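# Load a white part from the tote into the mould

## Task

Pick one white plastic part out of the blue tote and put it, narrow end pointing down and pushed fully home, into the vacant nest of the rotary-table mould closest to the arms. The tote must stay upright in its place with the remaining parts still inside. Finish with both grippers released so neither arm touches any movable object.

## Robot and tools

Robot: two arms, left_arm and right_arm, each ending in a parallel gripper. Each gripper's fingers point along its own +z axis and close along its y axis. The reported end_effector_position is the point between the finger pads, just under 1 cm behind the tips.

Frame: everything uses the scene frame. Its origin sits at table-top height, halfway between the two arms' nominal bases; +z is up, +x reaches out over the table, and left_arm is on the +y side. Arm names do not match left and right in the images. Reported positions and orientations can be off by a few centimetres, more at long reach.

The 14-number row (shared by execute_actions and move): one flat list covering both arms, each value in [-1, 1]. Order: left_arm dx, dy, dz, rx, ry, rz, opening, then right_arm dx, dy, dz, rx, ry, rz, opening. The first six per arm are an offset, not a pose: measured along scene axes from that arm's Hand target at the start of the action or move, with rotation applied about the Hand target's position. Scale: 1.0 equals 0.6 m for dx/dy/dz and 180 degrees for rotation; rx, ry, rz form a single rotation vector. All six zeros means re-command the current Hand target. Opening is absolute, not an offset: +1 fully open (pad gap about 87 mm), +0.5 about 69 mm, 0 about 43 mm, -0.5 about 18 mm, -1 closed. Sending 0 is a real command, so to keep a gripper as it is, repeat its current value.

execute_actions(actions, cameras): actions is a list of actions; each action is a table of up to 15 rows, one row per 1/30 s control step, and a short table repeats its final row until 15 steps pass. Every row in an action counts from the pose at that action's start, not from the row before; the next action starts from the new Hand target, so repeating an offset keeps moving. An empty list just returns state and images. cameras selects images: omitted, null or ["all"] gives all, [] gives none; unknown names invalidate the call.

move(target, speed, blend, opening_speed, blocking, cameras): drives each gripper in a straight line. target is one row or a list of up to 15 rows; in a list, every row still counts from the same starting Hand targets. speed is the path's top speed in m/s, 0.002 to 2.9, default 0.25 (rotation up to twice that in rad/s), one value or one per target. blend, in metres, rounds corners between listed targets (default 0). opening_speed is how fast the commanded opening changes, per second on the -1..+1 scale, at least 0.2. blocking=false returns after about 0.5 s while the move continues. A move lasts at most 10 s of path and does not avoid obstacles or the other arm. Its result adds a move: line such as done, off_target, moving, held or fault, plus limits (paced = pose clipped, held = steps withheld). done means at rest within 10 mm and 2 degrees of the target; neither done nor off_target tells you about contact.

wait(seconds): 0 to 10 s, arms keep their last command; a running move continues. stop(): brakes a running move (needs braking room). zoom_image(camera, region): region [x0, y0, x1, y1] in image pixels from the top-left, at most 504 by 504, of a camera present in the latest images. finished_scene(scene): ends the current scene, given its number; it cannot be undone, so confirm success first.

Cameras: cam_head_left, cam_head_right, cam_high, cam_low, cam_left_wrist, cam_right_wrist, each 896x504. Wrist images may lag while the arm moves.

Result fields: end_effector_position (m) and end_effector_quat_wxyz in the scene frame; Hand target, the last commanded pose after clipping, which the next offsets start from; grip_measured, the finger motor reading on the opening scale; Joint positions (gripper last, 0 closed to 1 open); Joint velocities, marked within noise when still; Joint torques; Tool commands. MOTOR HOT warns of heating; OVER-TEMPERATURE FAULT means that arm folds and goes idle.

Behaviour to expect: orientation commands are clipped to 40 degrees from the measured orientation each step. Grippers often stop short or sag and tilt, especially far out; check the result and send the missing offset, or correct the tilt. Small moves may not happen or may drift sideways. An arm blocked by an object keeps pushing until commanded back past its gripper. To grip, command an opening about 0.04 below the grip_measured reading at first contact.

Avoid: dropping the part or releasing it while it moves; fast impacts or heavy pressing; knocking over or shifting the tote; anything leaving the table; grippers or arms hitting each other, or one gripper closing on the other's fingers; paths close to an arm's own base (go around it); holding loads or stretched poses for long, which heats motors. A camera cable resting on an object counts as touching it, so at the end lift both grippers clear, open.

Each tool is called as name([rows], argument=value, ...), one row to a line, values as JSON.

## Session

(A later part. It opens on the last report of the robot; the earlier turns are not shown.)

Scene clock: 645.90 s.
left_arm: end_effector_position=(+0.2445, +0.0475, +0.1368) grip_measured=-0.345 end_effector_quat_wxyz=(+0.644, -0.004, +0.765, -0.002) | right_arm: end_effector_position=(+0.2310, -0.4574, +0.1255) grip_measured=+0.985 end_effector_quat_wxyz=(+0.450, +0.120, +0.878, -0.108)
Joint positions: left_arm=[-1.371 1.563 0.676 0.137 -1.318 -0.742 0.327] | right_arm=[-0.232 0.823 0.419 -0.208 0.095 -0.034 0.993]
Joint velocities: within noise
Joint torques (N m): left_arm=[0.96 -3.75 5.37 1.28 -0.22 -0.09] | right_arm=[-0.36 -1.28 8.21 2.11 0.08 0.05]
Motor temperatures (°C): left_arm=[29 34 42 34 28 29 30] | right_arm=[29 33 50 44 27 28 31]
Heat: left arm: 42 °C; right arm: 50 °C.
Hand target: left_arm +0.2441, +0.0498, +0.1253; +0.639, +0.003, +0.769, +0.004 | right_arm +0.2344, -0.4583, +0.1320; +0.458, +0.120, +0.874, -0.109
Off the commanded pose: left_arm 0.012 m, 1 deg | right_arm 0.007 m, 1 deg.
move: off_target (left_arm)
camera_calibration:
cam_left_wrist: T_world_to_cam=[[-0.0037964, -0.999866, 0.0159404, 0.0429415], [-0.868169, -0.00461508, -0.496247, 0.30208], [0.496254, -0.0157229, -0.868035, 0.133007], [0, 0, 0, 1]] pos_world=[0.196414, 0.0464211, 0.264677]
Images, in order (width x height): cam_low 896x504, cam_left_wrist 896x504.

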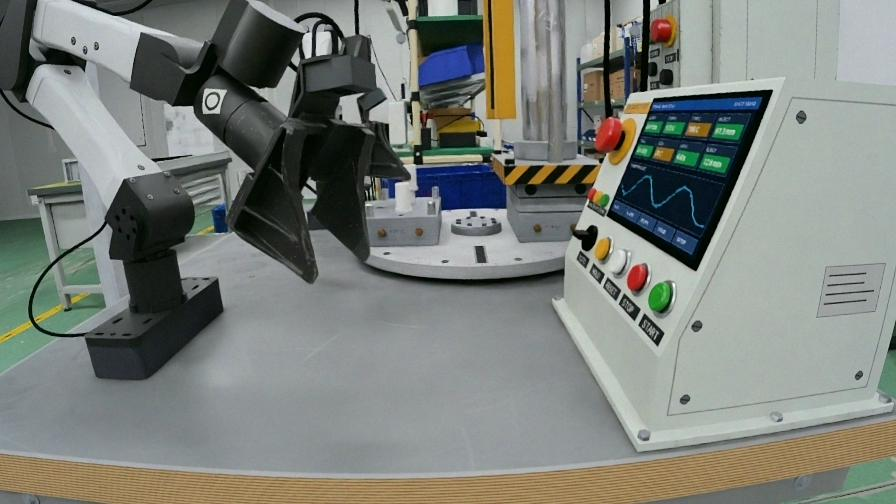

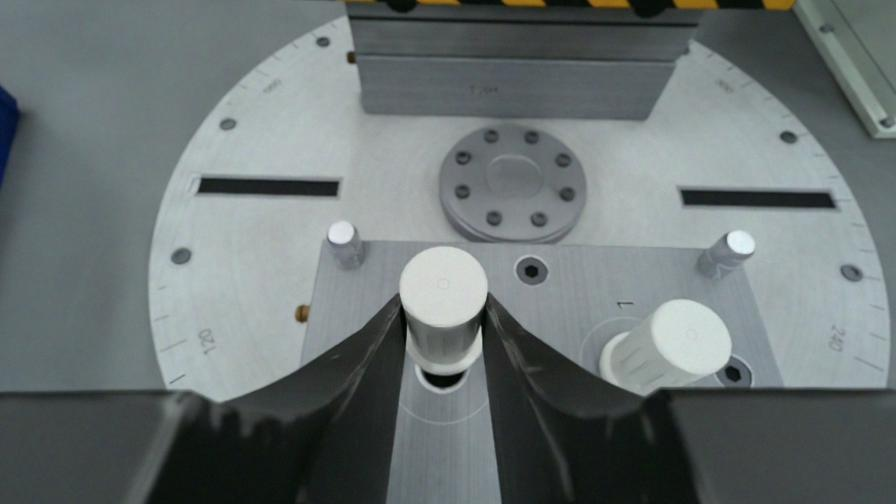

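move(target=[-0.007,0.0,0.005,0,0,0,-0.75,0,0,0,0,0,0,1], speed=0.02, cameras=["cam_left_wrist","cam_low"])

zoom_image(camera="cam_left_wrist", region=[380, 260, 520, 464])

zoom_image(camera="cam_low", region=[390, 160, 430, 220])

Scene clock: 656.33 s.
left_arm: end_effector_position=(+0.2437, +0.0481, +0.1369) grip_measured=-0.345 end_effector_quat_wxyz=(+0.646, -0.012, +0.764, -0.006) | right_arm: end_effector_position=(+0.2310, -0.4574, +0.1255) grip_measured=+0.985 end_effector_quat_wxyz=(+0.450, +0.120, +0.878, -0.108)
Joint positions: left_arm=[-1.374 1.563 0.676 0.125 -1.327 -0.772 0.327] | right_arm=[-0.232 0.823 0.419 -0.208 0.095 -0.034 0.993]
Joint velocities: within noise
Joint torques (N m): left_arm=[0.02 -4.44 6.57 0.86 -0.26 -0.11] | right_arm=[-0.29 -1.24 8.14 2.13 0.11 0.04]
Motor temperatures (°C): left_arm=[29 34 42 34 28 29 30] | right_arm=[29 33 50 44 27 28 31]
Heat: left arm: 42 °C; right arm: 50 °C.
Hand target: left_arm +0.2400, +0.0499, +0.1284; +0.640, +0.003, +0.769, +0.003 | right_arm +0.2344, -0.4583, +0.1320; +0.458, +0.120, +0.874, -0.109
Off the commanded pose: left_arm 0.010 m, 2 deg | right_arm 0.007 m, 1 deg.
move: done
camera_calibration:
cam_left_wrist: T_world_to_cam=[[0.00447669, -0.999438, 0.0332078, 0.0390892], [-0.86599, -0.0204803, -0.499642, 0.302188], [0.500042, -0.0265209, -0.865595, 0.132753], [0, 0, 0, 1]] pos_world=[0.195135, 0.0487769, 0.264598]
Images, in order (width x height): cam_low 896x504, cam_left_wrist 896x504.

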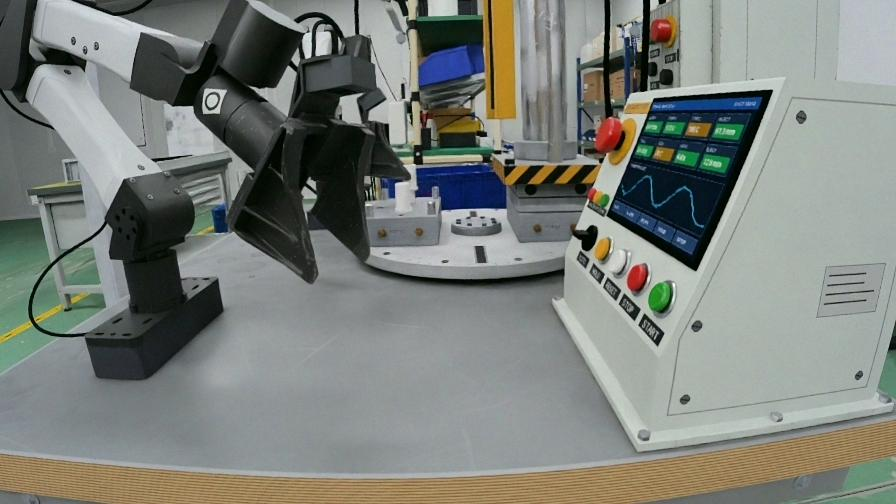

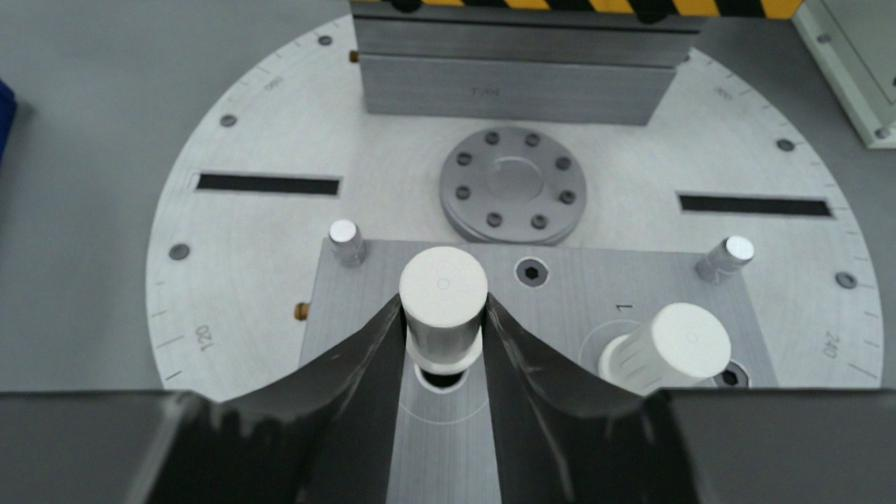

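Scaled by 2.471 from the camera's 896x504 image, which has a finer 1280x720 frame.

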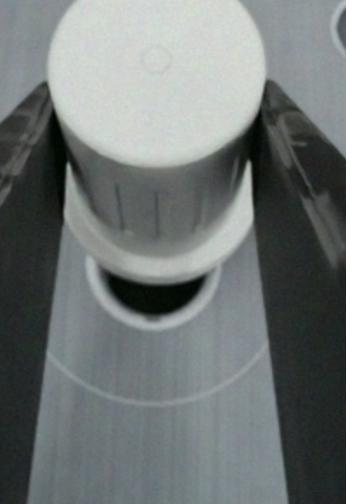

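Scaled by 8.400 from the camera's 896x504 image, which has a finer 1280x720 frame.

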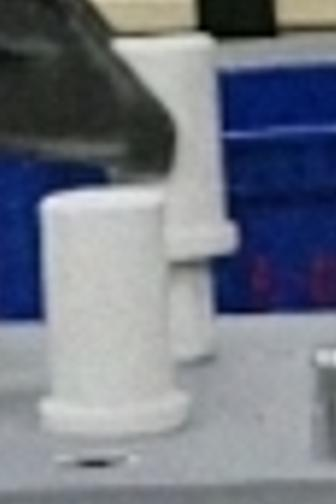

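move([
  [0.0077,-0.001,0.06,0,0,0,-0.75,0,0,0,0,0,0,1],
  [0.0077,-0.001,0.013,0,0,0,-0.75,0,0,0,0,0,0,1],
], speed=0.05, cameras=["cam_left_wrist","cam_low"])

zoom_image(camera="cam_left_wrist", region=[380, 260, 520, 464])

zoom_image(camera="cam_low", region=[390, 160, 430, 220])

Scene clock: 666.47 s.
left_arm: end_effector_position=(+0.2425, +0.0476, +0.1411) grip_measured=-0.345 end_effector_quat_wxyz=(+0.639, +0.008, +0.769, +0.003) | right_arm: end_effector_position=(+0.2310, -0.4574, +0.1255) grip_measured=+0.985 end_effector_quat_wxyz=(+0.450, +0.120, +0.878, -0.108)
Joint positions: left_arm=[-1.374 1.544 0.696 0.074 -1.307 -0.743 0.327] | right_arm=[-0.232 0.823 0.419 -0.208 0.095 -0.034 0.993]
Joint velocities: within noise
Joint torques (N m): left_arm=[1.32 -4.37 6.04 1.37 -0.34 -0.07] | right_arm=[-0.35 -1.22 8.12 2.13 0.11 0.02]
Motor temperatures (°C): left_arm=[29 34 42 33 28 29 30] | right_arm=[29 33 51 44 27 28 31]
Heat: left arm: 42 °C; right arm: 51 °C.
Hand target: left_arm +0.2446, +0.0493, +0.1362; +0.640, +0.003, +0.769, +0.004 | right_arm +0.2344, -0.4583, +0.1320; +0.458, +0.120, +0.874, -0.109
Off the commanded pose: left_arm 0.006 m, 1 deg | right_arm 0.007 m, 1 deg.
move: done
camera_calibration:
cam_left_wrist: T_world_to_cam=[[-0.0153389, -0.999861, -0.00651207, 0.0488339], [-0.874179, 0.0165717, -0.485321, 0.301464], [0.485362, -0.00175157, -0.874312, 0.140567], [0, 0, 0, 1]] pos_world=[0.196056, 0.0440776, 0.269524]
Images, in order (width x height): cam_low 896x504, cam_left_wrist 896x504.

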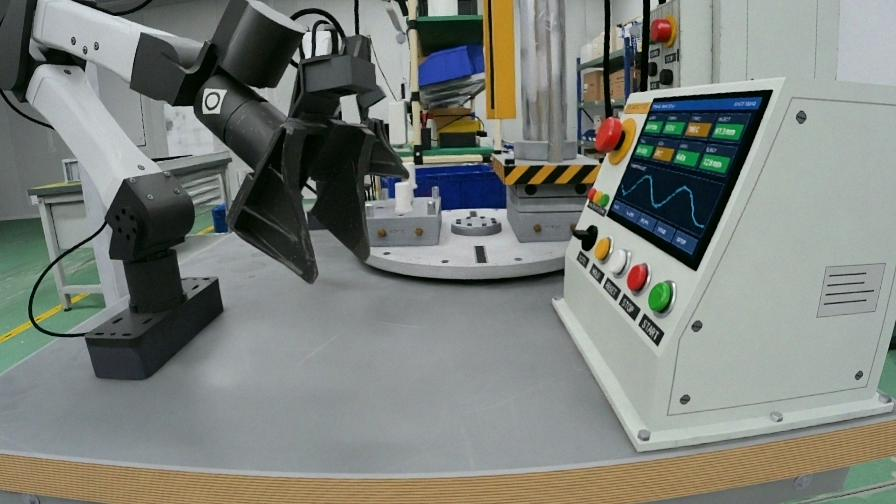

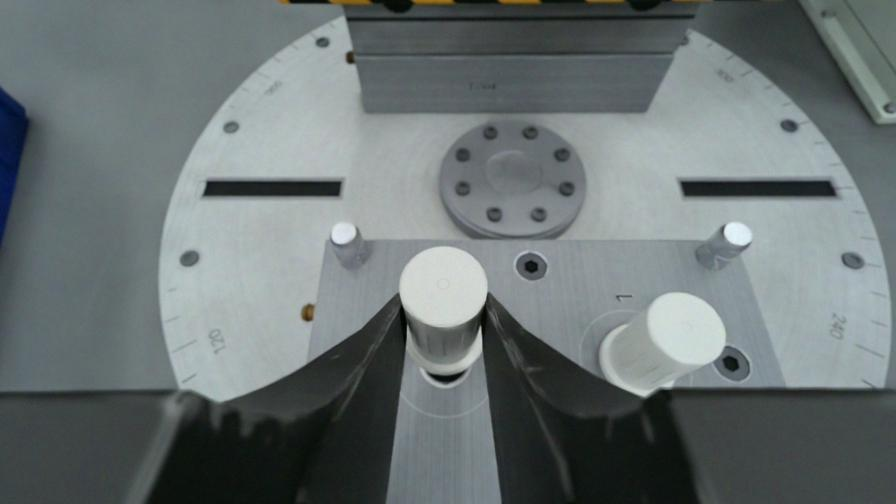

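Scaled by 2.471 from the camera's 896x504 image, which has a finer 1280x720 frame.

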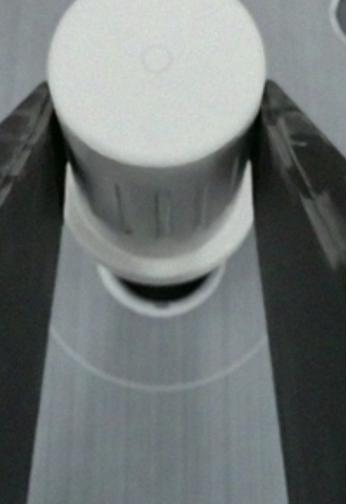

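Scaled by 8.400 from the camera's 896x504 image, which has a finer 1280x720 frame.

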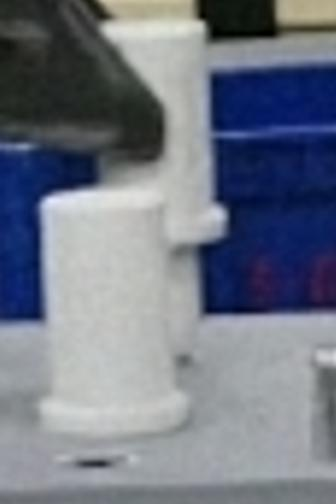

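move([
  [0.001,-0.0017,-0.002,-0.003,0,0,-0.75,0,0,0,0,0,0,1],
  [0.001,-0.0017,-0.015,-0.003,0,0,-0.75,0,0,0,0,0,0,1],
], speed=0.03, cameras=["cam_left_wrist","cam_low"])

zoom_image(camera="cam_left_wrist", region=[380, 260, 520, 464])

zoom_image(camera="cam_low", region=[390, 160, 430, 220])

Scene clock: 675.30 s.
left_arm: end_effector_position=(+0.2433, +0.0444, +0.1370) grip_measured=-0.345 end_effector_quat_wxyz=(+0.642, -0.003, +0.766, -0.008) | right_arm: end_effector_position=(+0.2310, -0.4574, +0.1255) grip_measured=+0.985 end_effector_quat_wxyz=(+0.450, +0.120, +0.878, -0.108)
Joint positions: left_arm=[-1.374 1.563 0.679 0.14 -1.31 -0.743 0.327] | right_arm=[-0.232 0.823 0.419 -0.208 0.095 -0.034 0.993]
Joint velocities: within noise
Joint torques (N m): left_arm=[1.46 -3.79 5.56 1.33 -0.27 -0.06] | right_arm=[-0.35 -1.33 8.16 2.16 0.11 0.02]
Motor temperatures (°C): left_arm=[29 33 42 34 28 29 30] | right_arm=[29 33 51 44 27 28 31]
Heat: left arm: 42 °C; right arm: 51 °C.
Hand target: left_arm +0.2452, +0.0482, +0.1272; +0.640, +0.000, +0.769, +0.000 | right_arm +0.2344, -0.4583, +0.1320; +0.458, +0.120, +0.874, -0.109
Off the commanded pose: left_arm 0.011 m, 1 deg | right_arm 0.007 m, 1 deg.
move: off_target (left_arm)
camera_calibration:
cam_left_wrist: T_world_to_cam=[[-0.0130899, -0.999623, 0.0241284, 0.0409011], [-0.870364, -0.000488297, -0.492409, 0.301038], [0.492236, -0.0274461, -0.870029, 0.135415], [0, 0, 0, 1]] pos_world=[0.195892, 0.0447493, 0.265063]
Images, in order (width x height): cam_low 896x504, cam_left_wrist 896x504.

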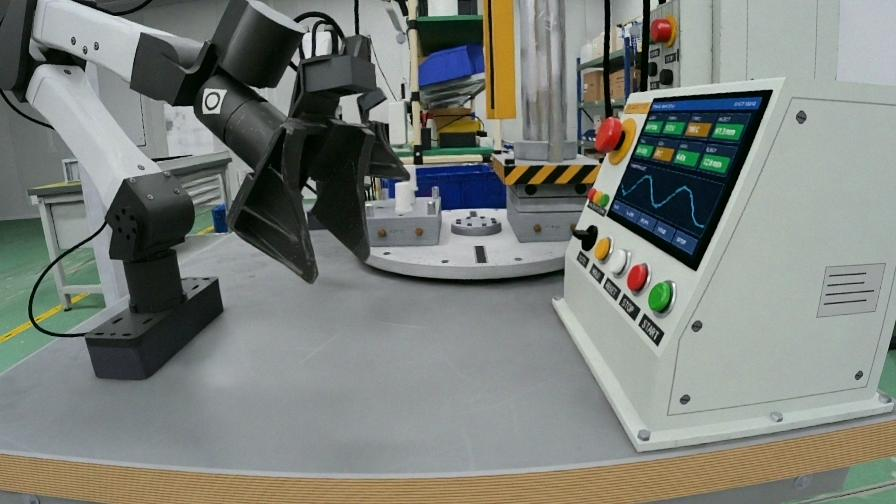

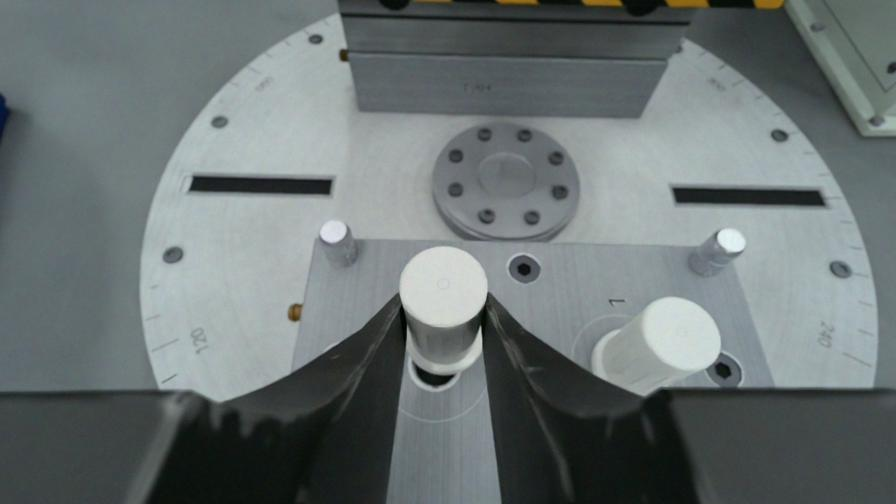

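Scaled by 2.471 from the camera's 896x504 image, which has a finer 1280x720 frame.

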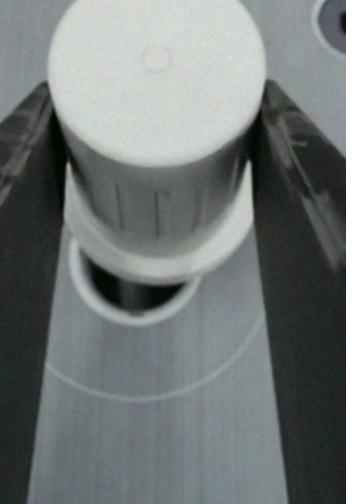

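Scaled by 8.400 from the camera's 896x504 image, which has a finer 1280x720 frame.

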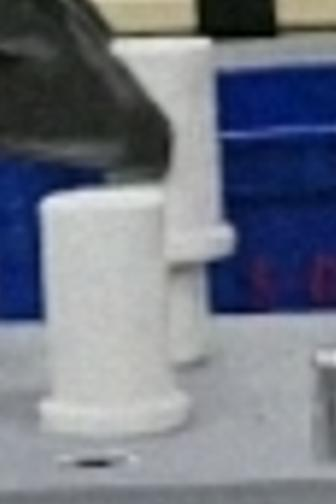

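move([
  [-0.0003,0.0008,0.052,0.003,0,0,-0.75,0,0,0,0,0,0,1],
  [-0.0003,0.0008,0.0145,0.003,0,0,-0.75,0,0,0,0,0,0,1],
], speed=0.05, cameras=["cam_left_wrist","cam_low"])

zoom_image(camera="cam_left_wrist", region=[380, 260, 520, 464])

zoom_image(camera="cam_low", region=[390, 160, 430, 220])

Scene clock: 706.33 s.
left_arm: end_effector_position=(+0.2429, +0.0460, +0.1424) grip_measured=-0.345 end_effector_quat_wxyz=(+0.640, +0.009, +0.769, +0.002) | right_arm: end_effector_position=(+0.2310, -0.4574, +0.1255) grip_measured=+0.985 end_effector_quat_wxyz=(+0.450, +0.120, +0.878, -0.108)
Joint positions: left_arm=[-1.374 1.546 0.701 0.078 -1.306 -0.735 0.327] | right_arm=[-0.232 0.823 0.419 -0.208 0.095 -0.034 0.993]
Joint velocities: within noise
Joint torques (N m): left_arm=[1.4 -4.31 5.74 1.43 -0.34 -0.11] | right_arm=[-0.4 -1.29 8.2 2.12 0.09 0]
Motor temperatures (°C): left_arm=[29 33 42 34 28 29 30] | right_arm=[29 33 51 44 27 28 31]
Heat: left arm: 42 °C; right arm: 51 °C.
Hand target: left_arm +0.2451, +0.0487, +0.1360; +0.640, +0.003, +0.769, +0.004 | right_arm +0.2344, -0.4583, +0.1320; +0.458, +0.120, +0.874, -0.109
Off the commanded pose: left_arm 0.007 m, 1 deg | right_arm 0.007 m, 1 deg.
move: done
camera_calibration:
cam_left_wrist: T_world_to_cam=[[-0.0169765, -0.999832, -0.00686089, 0.047754], [-0.873616, 0.0181703, -0.486277, 0.302293], [0.48632, -0.00226151, -0.873778, 0.141343], [0, 0, 0, 1]] pos_world=[0.196161, 0.0425729, 0.270828]
Images, in order (width x height): cam_low 896x504, cam_left_wrist 896x504.

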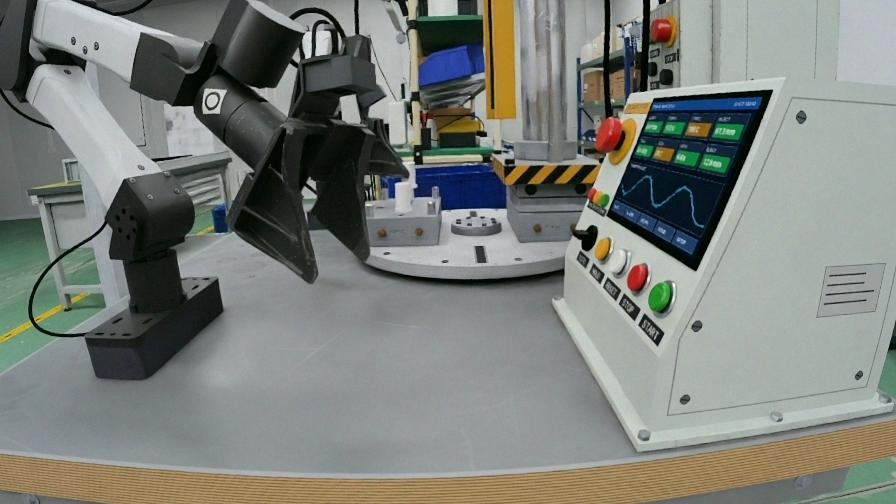

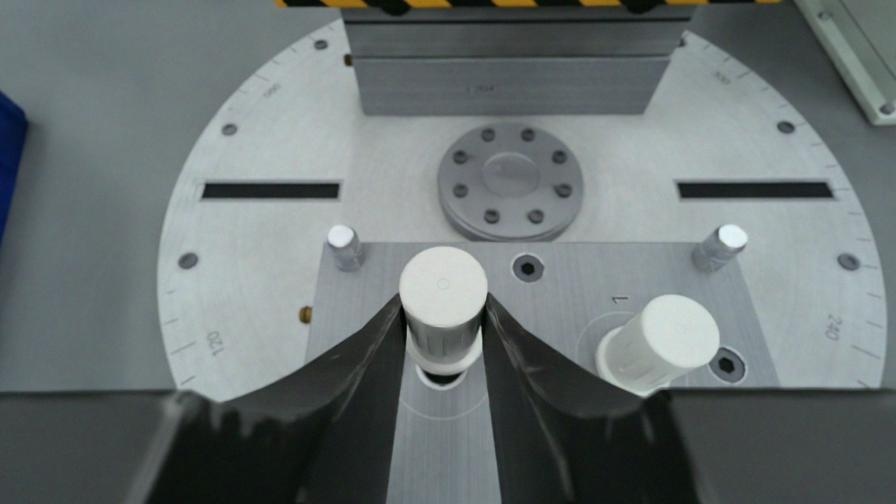

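Scaled by 2.471 from the camera's 896x504 image, which has a finer 1280x720 frame.

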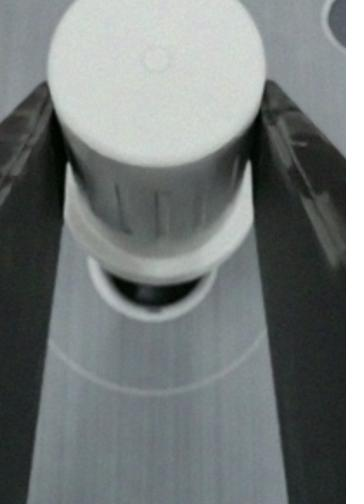

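Scaled by 8.400 from the camera's 896x504 image, which has a finer 1280x720 frame.

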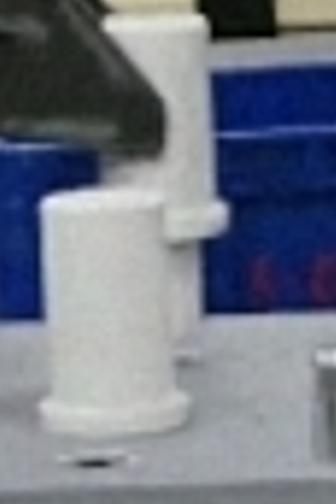

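move(target=[-0.0003,0.0013,-0.01,0,0,0,-0.75,0,0,0,0,0,0,1], speed=0.03, cameras=["cam_left_wrist","cam_low"])

zoom_image(camera="cam_left_wrist", region=[380, 260, 520, 464])

zoom_image(camera="cam_low", region=[390, 160, 430, 220])

Scene clock: 715.00 s.
left_arm: end_effector_position=(+0.2427, +0.0470, +0.1374) grip_measured=-0.345 end_effector_quat_wxyz=(+0.640, +0.006, +0.768, -0.001) | right_arm: end_effector_position=(+0.2310, -0.4574, +0.1255) grip_measured=+0.985 end_effector_quat_wxyz=(+0.450, +0.120, +0.878, -0.108)
Joint positions: left_arm=[-1.374 1.554 0.681 0.111 -1.306 -0.737 0.327] | right_arm=[-0.232 0.823 0.419 -0.208 0.095 -0.034 0.993]
Joint velocities: within noise
Joint torques (N m): left_arm=[1.4 -3.88 5.9 1.38 -0.33 -0.1] | right_arm=[-0.29 -1.17 8.16 2.11 0.08 0.01]
Motor temperatures (°C): left_arm=[29 33 42 34 28 29 30] | right_arm=[29 33 51 44 27 28 31]
Heat: left arm: 42 °C; right arm: 51 °C.
Hand target: left_arm +0.2449, +0.0494, +0.1300; +0.640, +0.003, +0.769, +0.003 | right_arm +0.2344, -0.4583, +0.1320; +0.458, +0.120, +0.874, -0.109
Off the commanded pose: left_arm 0.008 m, 1 deg | right_arm 0.007 m, 1 deg.
move: done
camera_calibration:
cam_left_wrist: T_world_to_cam=[[-0.0166224, -0.999861, 0.00141203, 0.0475115], [-0.873021, 0.0138253, -0.487487, 0.299921], [0.4874, -0.00933595, -0.873129, 0.136972], [0, 0, 0, 1]] pos_world=[0.195866, 0.0446372, 0.265735]
Images, in order (width x height): cam_low 896x504, cam_left_wrist 896x504.

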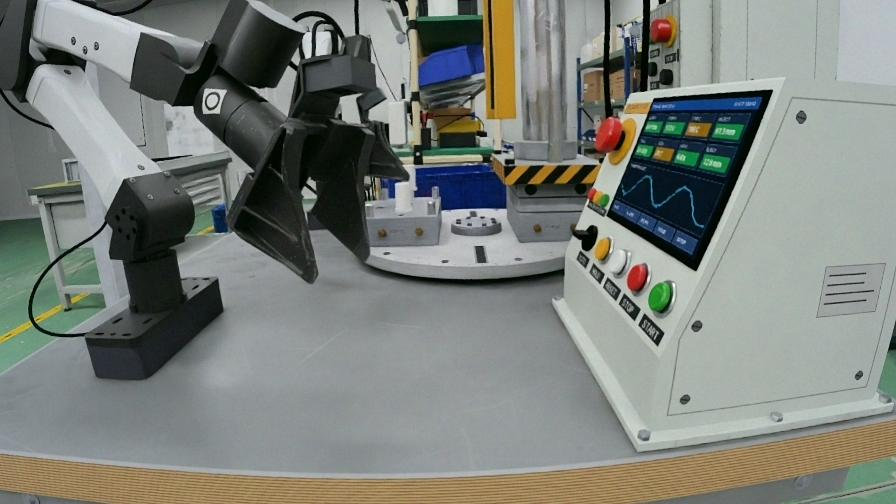

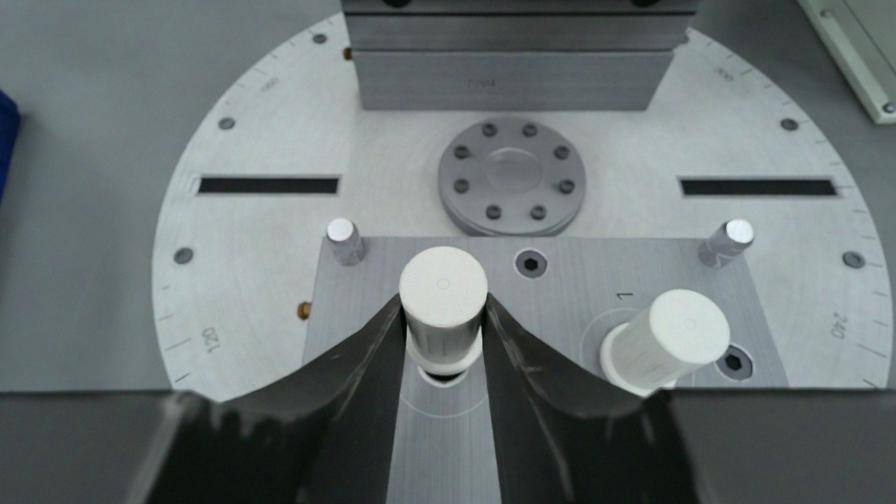

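Scaled by 2.471 from the camera's 896x504 image, which has a finer 1280x720 frame.

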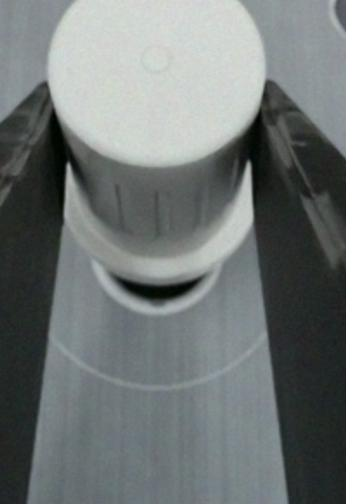

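Scaled by 8.400 from the camera's 896x504 image, which has a finer 1280x720 frame.

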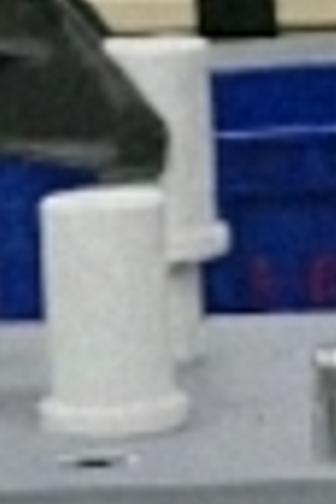

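move(target=[0.0,0.001,-0.008,0.002,0,0,-0.75,0,0,0,0,0,0,1], speed=0.03, cameras=["cam_left_wrist","cam_low"])

zoom_image(camera="cam_left_wrist", region=[380, 260, 520, 464])

zoom_image(camera="cam_low", region=[390, 160, 430, 220])

Scene clock: 735.17 s.
left_arm: end_effector_position=(+0.2436, +0.0458, +0.1368) grip_measured=-0.345 end_effector_quat_wxyz=(+0.644, -0.002, +0.765, -0.005) | right_arm: end_effector_position=(+0.2310, -0.4574, +0.1255) grip_measured=+0.985 end_effector_quat_wxyz=(+0.450, +0.120, +0.878, -0.108)
Joint positions: left_arm=[-1.374 1.564 0.676 0.144 -1.316 -0.737 0.327] | right_arm=[-0.232 0.823 0.419 -0.208 0.095 -0.034 0.993]
Joint velocities: within noise
Joint torques (N m): left_arm=[1.39 -3.71 5.39 1.28 -0.24 -0.05] | right_arm=[-0.28 -1.24 8.16 2.12 0.08 0.01]
Motor temperatures (°C): left_arm=[29 33 42 34 28 29 30] | right_arm=[29 33 51 44 27 28 31]
Heat: left arm: 42 °C; right arm: 51 °C.
Hand target: left_arm +0.2449, +0.0500, +0.1251; +0.639, +0.005, +0.769, +0.006 | right_arm +0.2344, -0.4583, +0.1320; +0.458, +0.120, +0.874, -0.109
Off the commanded pose: left_arm 0.012 m, 2 deg | right_arm 0.007 m, 1 deg.
move: off_target (left_arm)
camera_calibration:
cam_left_wrist: T_world_to_cam=[[-0.00974844, -0.999809, 0.0169479, 0.0425048], [-0.868392, 0.0000614114, -0.495878, 0.30116], [0.495782, -0.0195514, -0.868227, 0.133787], [0, 0, 0, 1]] pos_world=[0.195611, 0.0450939, 0.264775]
Images, in order (width x height): cam_low 896x504, cam_left_wrist 896x504.

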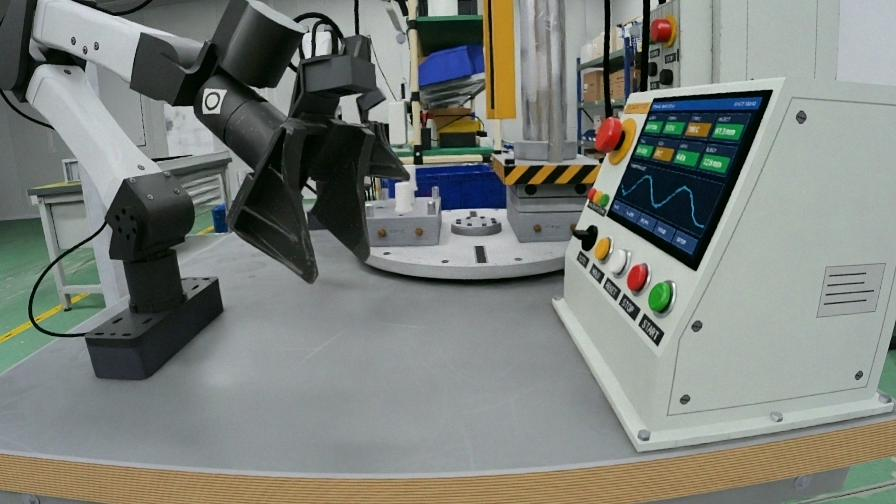

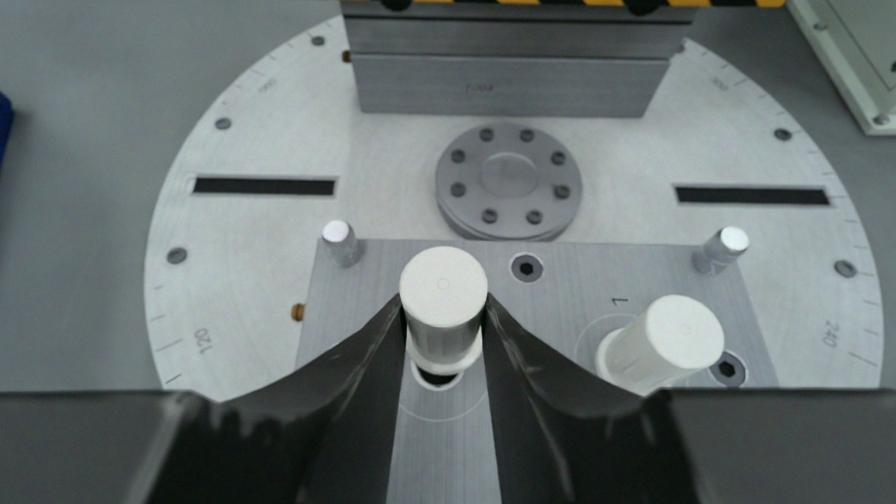

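Scaled by 2.471 from the camera's 896x504 image, which has a finer 1280x720 frame.

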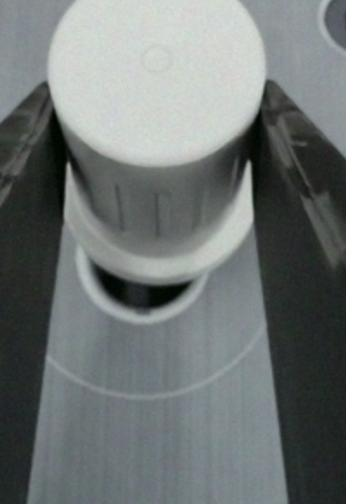

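Scaled by 8.400 from the camera's 896x504 image, which has a finer 1280x720 frame.

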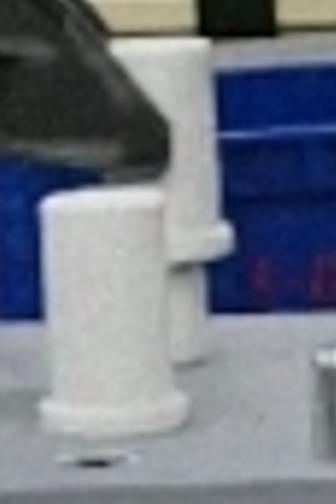

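move([
  [-0.005,0.0005,0.05,-0.002,0,0,-0.75,0,0,0,0,0,0,1],
  [-0.005,0.0005,0.0165,-0.002,0,0,-0.75,0,0,0,0,0,0,1],
], speed=0.05, cameras=["cam_left_wrist","cam_low"])

zoom_image(camera="cam_left_wrist", region=[380, 260, 520, 464])

zoom_image(camera="cam_low", region=[390, 160, 430, 220])

Scene clock: 758.43 s.
left_arm: end_effector_position=(+0.2421, +0.0516, +0.1396) grip_measured=-0.345 end_effector_quat_wxyz=(+0.639, +0.007, +0.769, +0.008) | right_arm: end_effector_position=(+0.2310, -0.4574, +0.1255) grip_measured=+0.985 end_effector_quat_wxyz=(+0.450, +0.120, +0.878, -0.108)
Joint positions: left_arm=[-1.374 1.541 0.692 0.05 -1.313 -0.76 0.327] | right_arm=[-0.232 0.823 0.419 -0.208 0.095 -0.034 0.993]
Joint velocities: within noise
Joint torques (N m): left_arm=[0.62 -4.22 6.32 1.37 -0.35 -0.15] | right_arm=[-0.31 -1.33 8.06 2.11 0.11 0.01]
Motor temperatures (°C): left_arm=[29 33 41 34 28 29 30] | right_arm=[29 33 51 44 27 28 31]
Heat: left arm: 41 °C; right arm: 51 °C.
Hand target: left_arm +0.2419, +0.0504, +0.1351; +0.640, +0.003, +0.769, +0.004 | right_arm +0.2344, -0.4583, +0.1320; +0.458, +0.120, +0.874, -0.109
Off the commanded pose: left_arm 0.005 m, 1 deg | right_arm 0.007 m, 1 deg.
move: done
camera_calibration:
cam_left_wrist: T_world_to_cam=[[-0.0075411, -0.999872, -0.0140998, 0.052088], [-0.874333, 0.0134355, -0.485141, 0.30042], [0.485268, 0.00866942, -0.874322, 0.138898], [0, 0, 0, 1]] pos_world=[0.195657, 0.0468409, 0.267922]
Images, in order (width x height): cam_low 896x504, cam_left_wrist 896x504.

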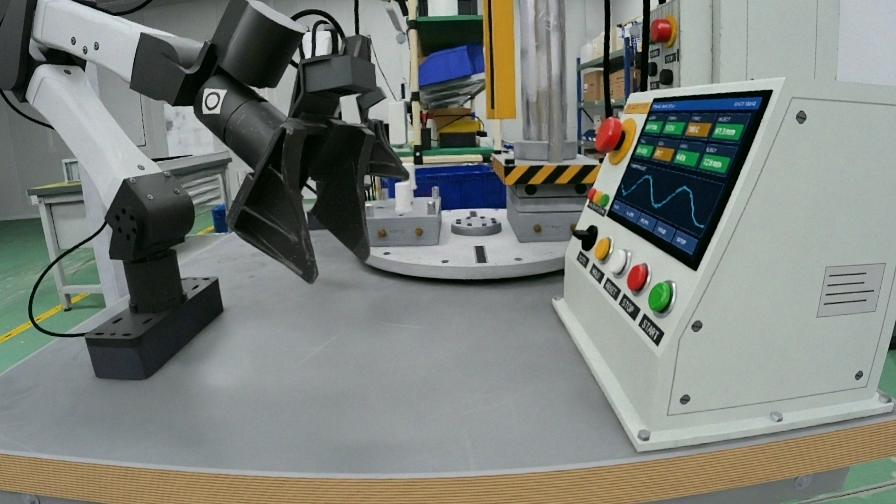

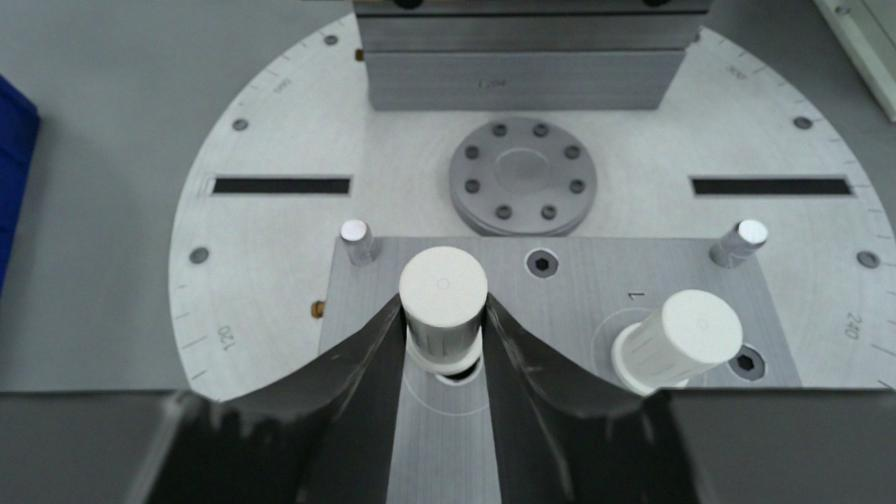

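Scaled by 2.471 from the camera's 896x504 image, which has a finer 1280x720 frame.

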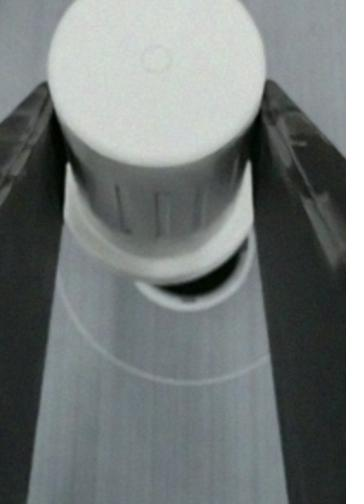

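Scaled by 8.400 from the camera's 896x504 image, which has a finer 1280x720 frame.

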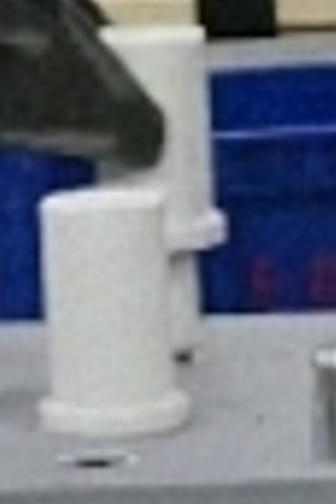

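zoom_image(camera="cam_low", region=[402, 190, 422, 210])

Scaled by 25.200 from the camera's 896x504 image, which has a finer 1280x720 frame.

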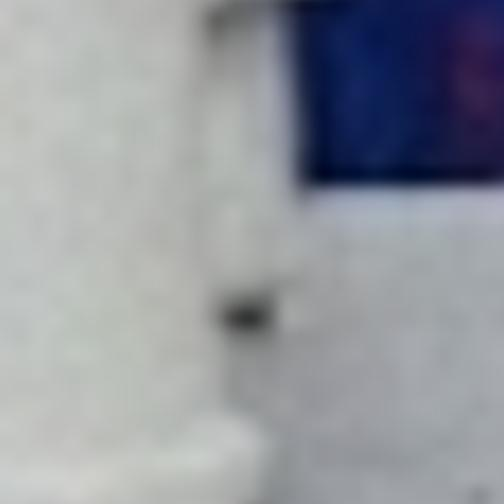

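move([
  [-0.0035,-0.004,0.03,0,0,0,-0.75,0,0,0,0,0,0,1],
  [-0.0035,-0.004,0.003,0,0,0,-0.75,0,0,0,0,0,0,1],
], speed=0.05, cameras=["cam_left_wrist","cam_low"])

zoom_image(camera="cam_left_wrist", region=[380, 260, 520, 464])

zoom_image(camera="cam_low", region=[390, 160, 430, 220])

Scene clock: 775.23 s.
left_arm: end_effector_position=(+0.2418, +0.0520, +0.1401) grip_measured=-0.345 end_effector_quat_wxyz=(+0.637, +0.006, +0.770, +0.010) | right_arm: end_effector_position=(+0.2310, -0.4574, +0.1255) grip_measured=+0.985 end_effector_quat_wxyz=(+0.450, +0.120, +0.878, -0.108)
Joint positions: left_arm=[-1.374 1.541 0.704 0.012 -1.313 -0.786 0.327] | right_arm=[-0.232 0.823 0.419 -0.208 0.095 -0.034 0.993]
Joint velocities: within noise
Joint torques (N m): left_arm=[-0.13 -3.95 6.89 1.34 -0.43 -0.12] | right_arm=[-0.38 -1.4 8.1 2.1 0.1 0.02]
Motor temperatures (°C): left_arm=[29 33 42 34 28 29 30] | right_arm=[29 33 51 44 27 28 31]
Heat: left arm: 42 °C; right arm: 51 °C.
Hand target: left_arm +0.2398, +0.0480, +0.1368; +0.640, +0.003, +0.769, +0.003 | right_arm +0.2344, -0.4583, +0.1320; +0.458, +0.120, +0.874, -0.109
Off the commanded pose: left_arm 0.006 m, 1 deg | right_arm 0.007 m, 1 deg.
move: done
camera_calibration:
cam_left_wrist: T_world_to_cam=[[-0.00285292, -0.999892, -0.0144492, 0.0513971], [-0.876593, 0.00945396, -0.48114, 0.300686], [0.481225, 0.0112934, -0.876524, 0.140658], [0, 0, 0, 1]] pos_world=[0.196038, 0.0469604, 0.268705]
Images, in order (width x height): cam_low 896x504, cam_left_wrist 896x504.

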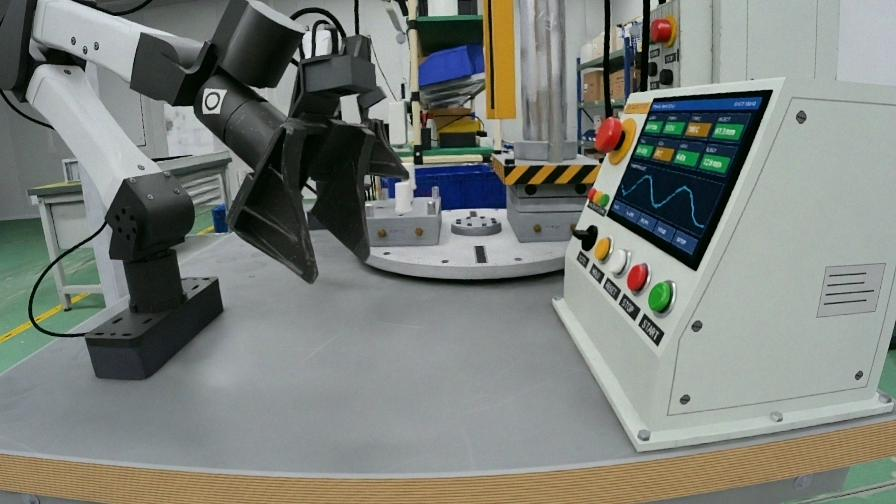

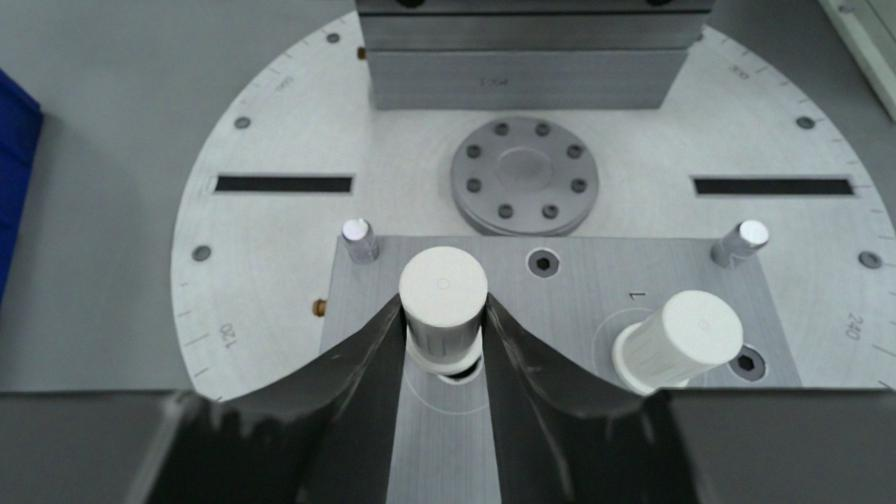

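Scaled by 2.471 from the camera's 896x504 image, which has a finer 1280x720 frame.

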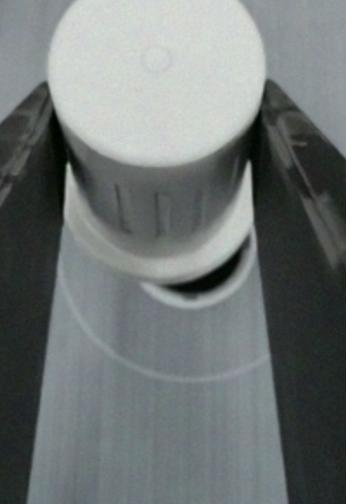

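Scaled by 8.400 from the camera's 896x504 image, which has a finer 1280x720 frame.

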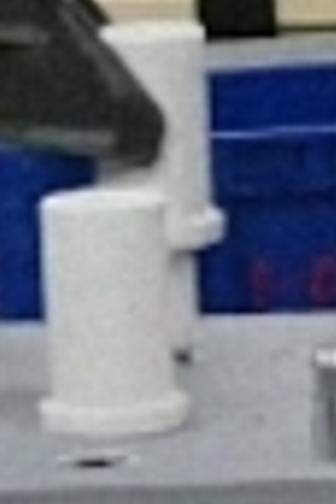

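move([
  [-0.01,-0.012,0.05,0,0,0,-0.75,0,0,0,0,0,0,1],
  [0.0045,0.0037,0.02,0,0,0,-0.75,0,0,0,0,0,0,1],
  [0.0045,0.0037,0.0,0,0,0,-0.75,0,0,0,0,0,0,1],
], speed=0.05, cameras=["cam_left_wrist","cam_low"])

zoom_image(camera="cam_left_wrist", region=[380, 260, 520, 464])

zoom_image(camera="cam_low", region=[390, 160, 430, 220])

Scene clock: 785.87 s.
left_arm: end_effector_position=(+0.2407, +0.0484, +0.1409) grip_measured=-0.345 end_effector_quat_wxyz=(+0.639, +0.004, +0.769, +0.000) | right_arm: end_effector_position=(+0.2310, -0.4574, +0.1255) grip_measured=+0.985 end_effector_quat_wxyz=(+0.450, +0.120, +0.878, -0.108)
Joint positions: left_arm=[-1.38 1.541 0.698 0.047 -1.312 -0.773 0.327] | right_arm=[-0.232 0.823 0.419 -0.208 0.095 -0.034 0.993]
Joint velocities: within noise
Joint torques (N m): left_arm=[1.28 -4.52 6.12 1.37 -0.35 0.01] | right_arm=[-0.42 -1.42 8.06 2.14 0.08 0.02]
Motor temperatures (°C): left_arm=[29 33 42 35 28 29 30] | right_arm=[29 33 51 44 27 28 31]
Heat: left arm: 42 °C; right arm: 51 °C.
Hand target: left_arm +0.2425, +0.0503, +0.1368; +0.639, +0.003, +0.769, +0.004 | right_arm +0.2344, -0.4583, +0.1320; +0.458, +0.120, +0.874, -0.109
Off the commanded pose: left_arm 0.005 m, 0 deg | right_arm 0.007 m, 1 deg.
move: done
camera_calibration:
cam_left_wrist: T_world_to_cam=[[-0.0120221, -0.999926, 0.00180539, 0.0476984], [-0.874393, 0.00963692, -0.485122, 0.300118], [0.485069, -0.00741081, -0.874445, 0.14171], [0, 0, 0, 1]] pos_world=[0.194255, 0.0458529, 0.269425]
Images, in order (width x height): cam_low 896x504, cam_left_wrist 896x504.

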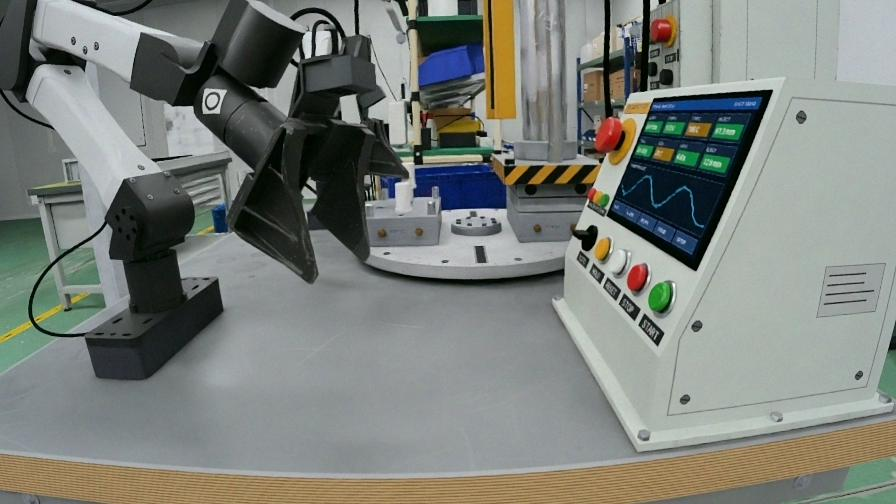

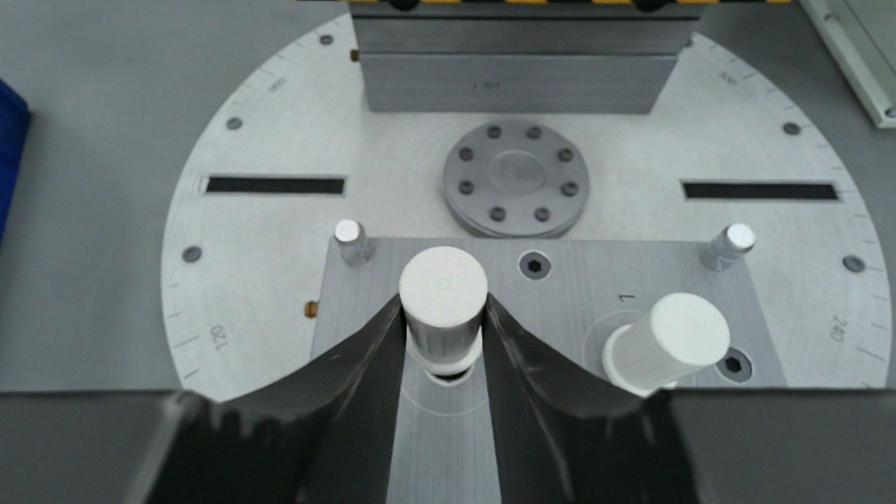

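Scaled by 2.471 from the camera's 896x504 image, which has a finer 1280x720 frame.

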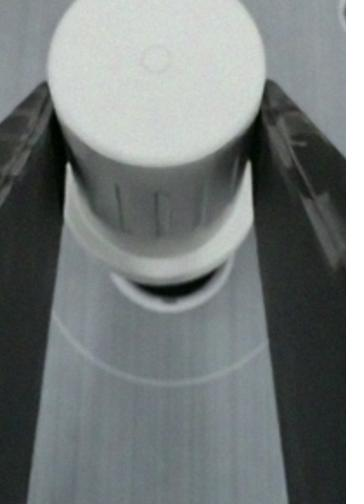

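Scaled by 8.400 from the camera's 896x504 image, which has a finer 1280x720 frame.

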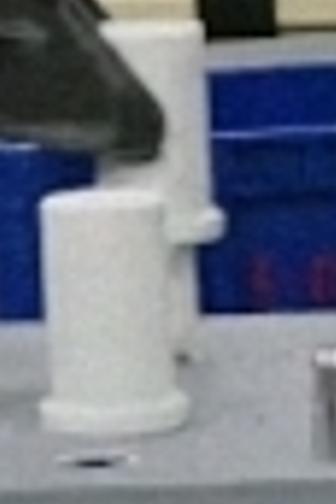

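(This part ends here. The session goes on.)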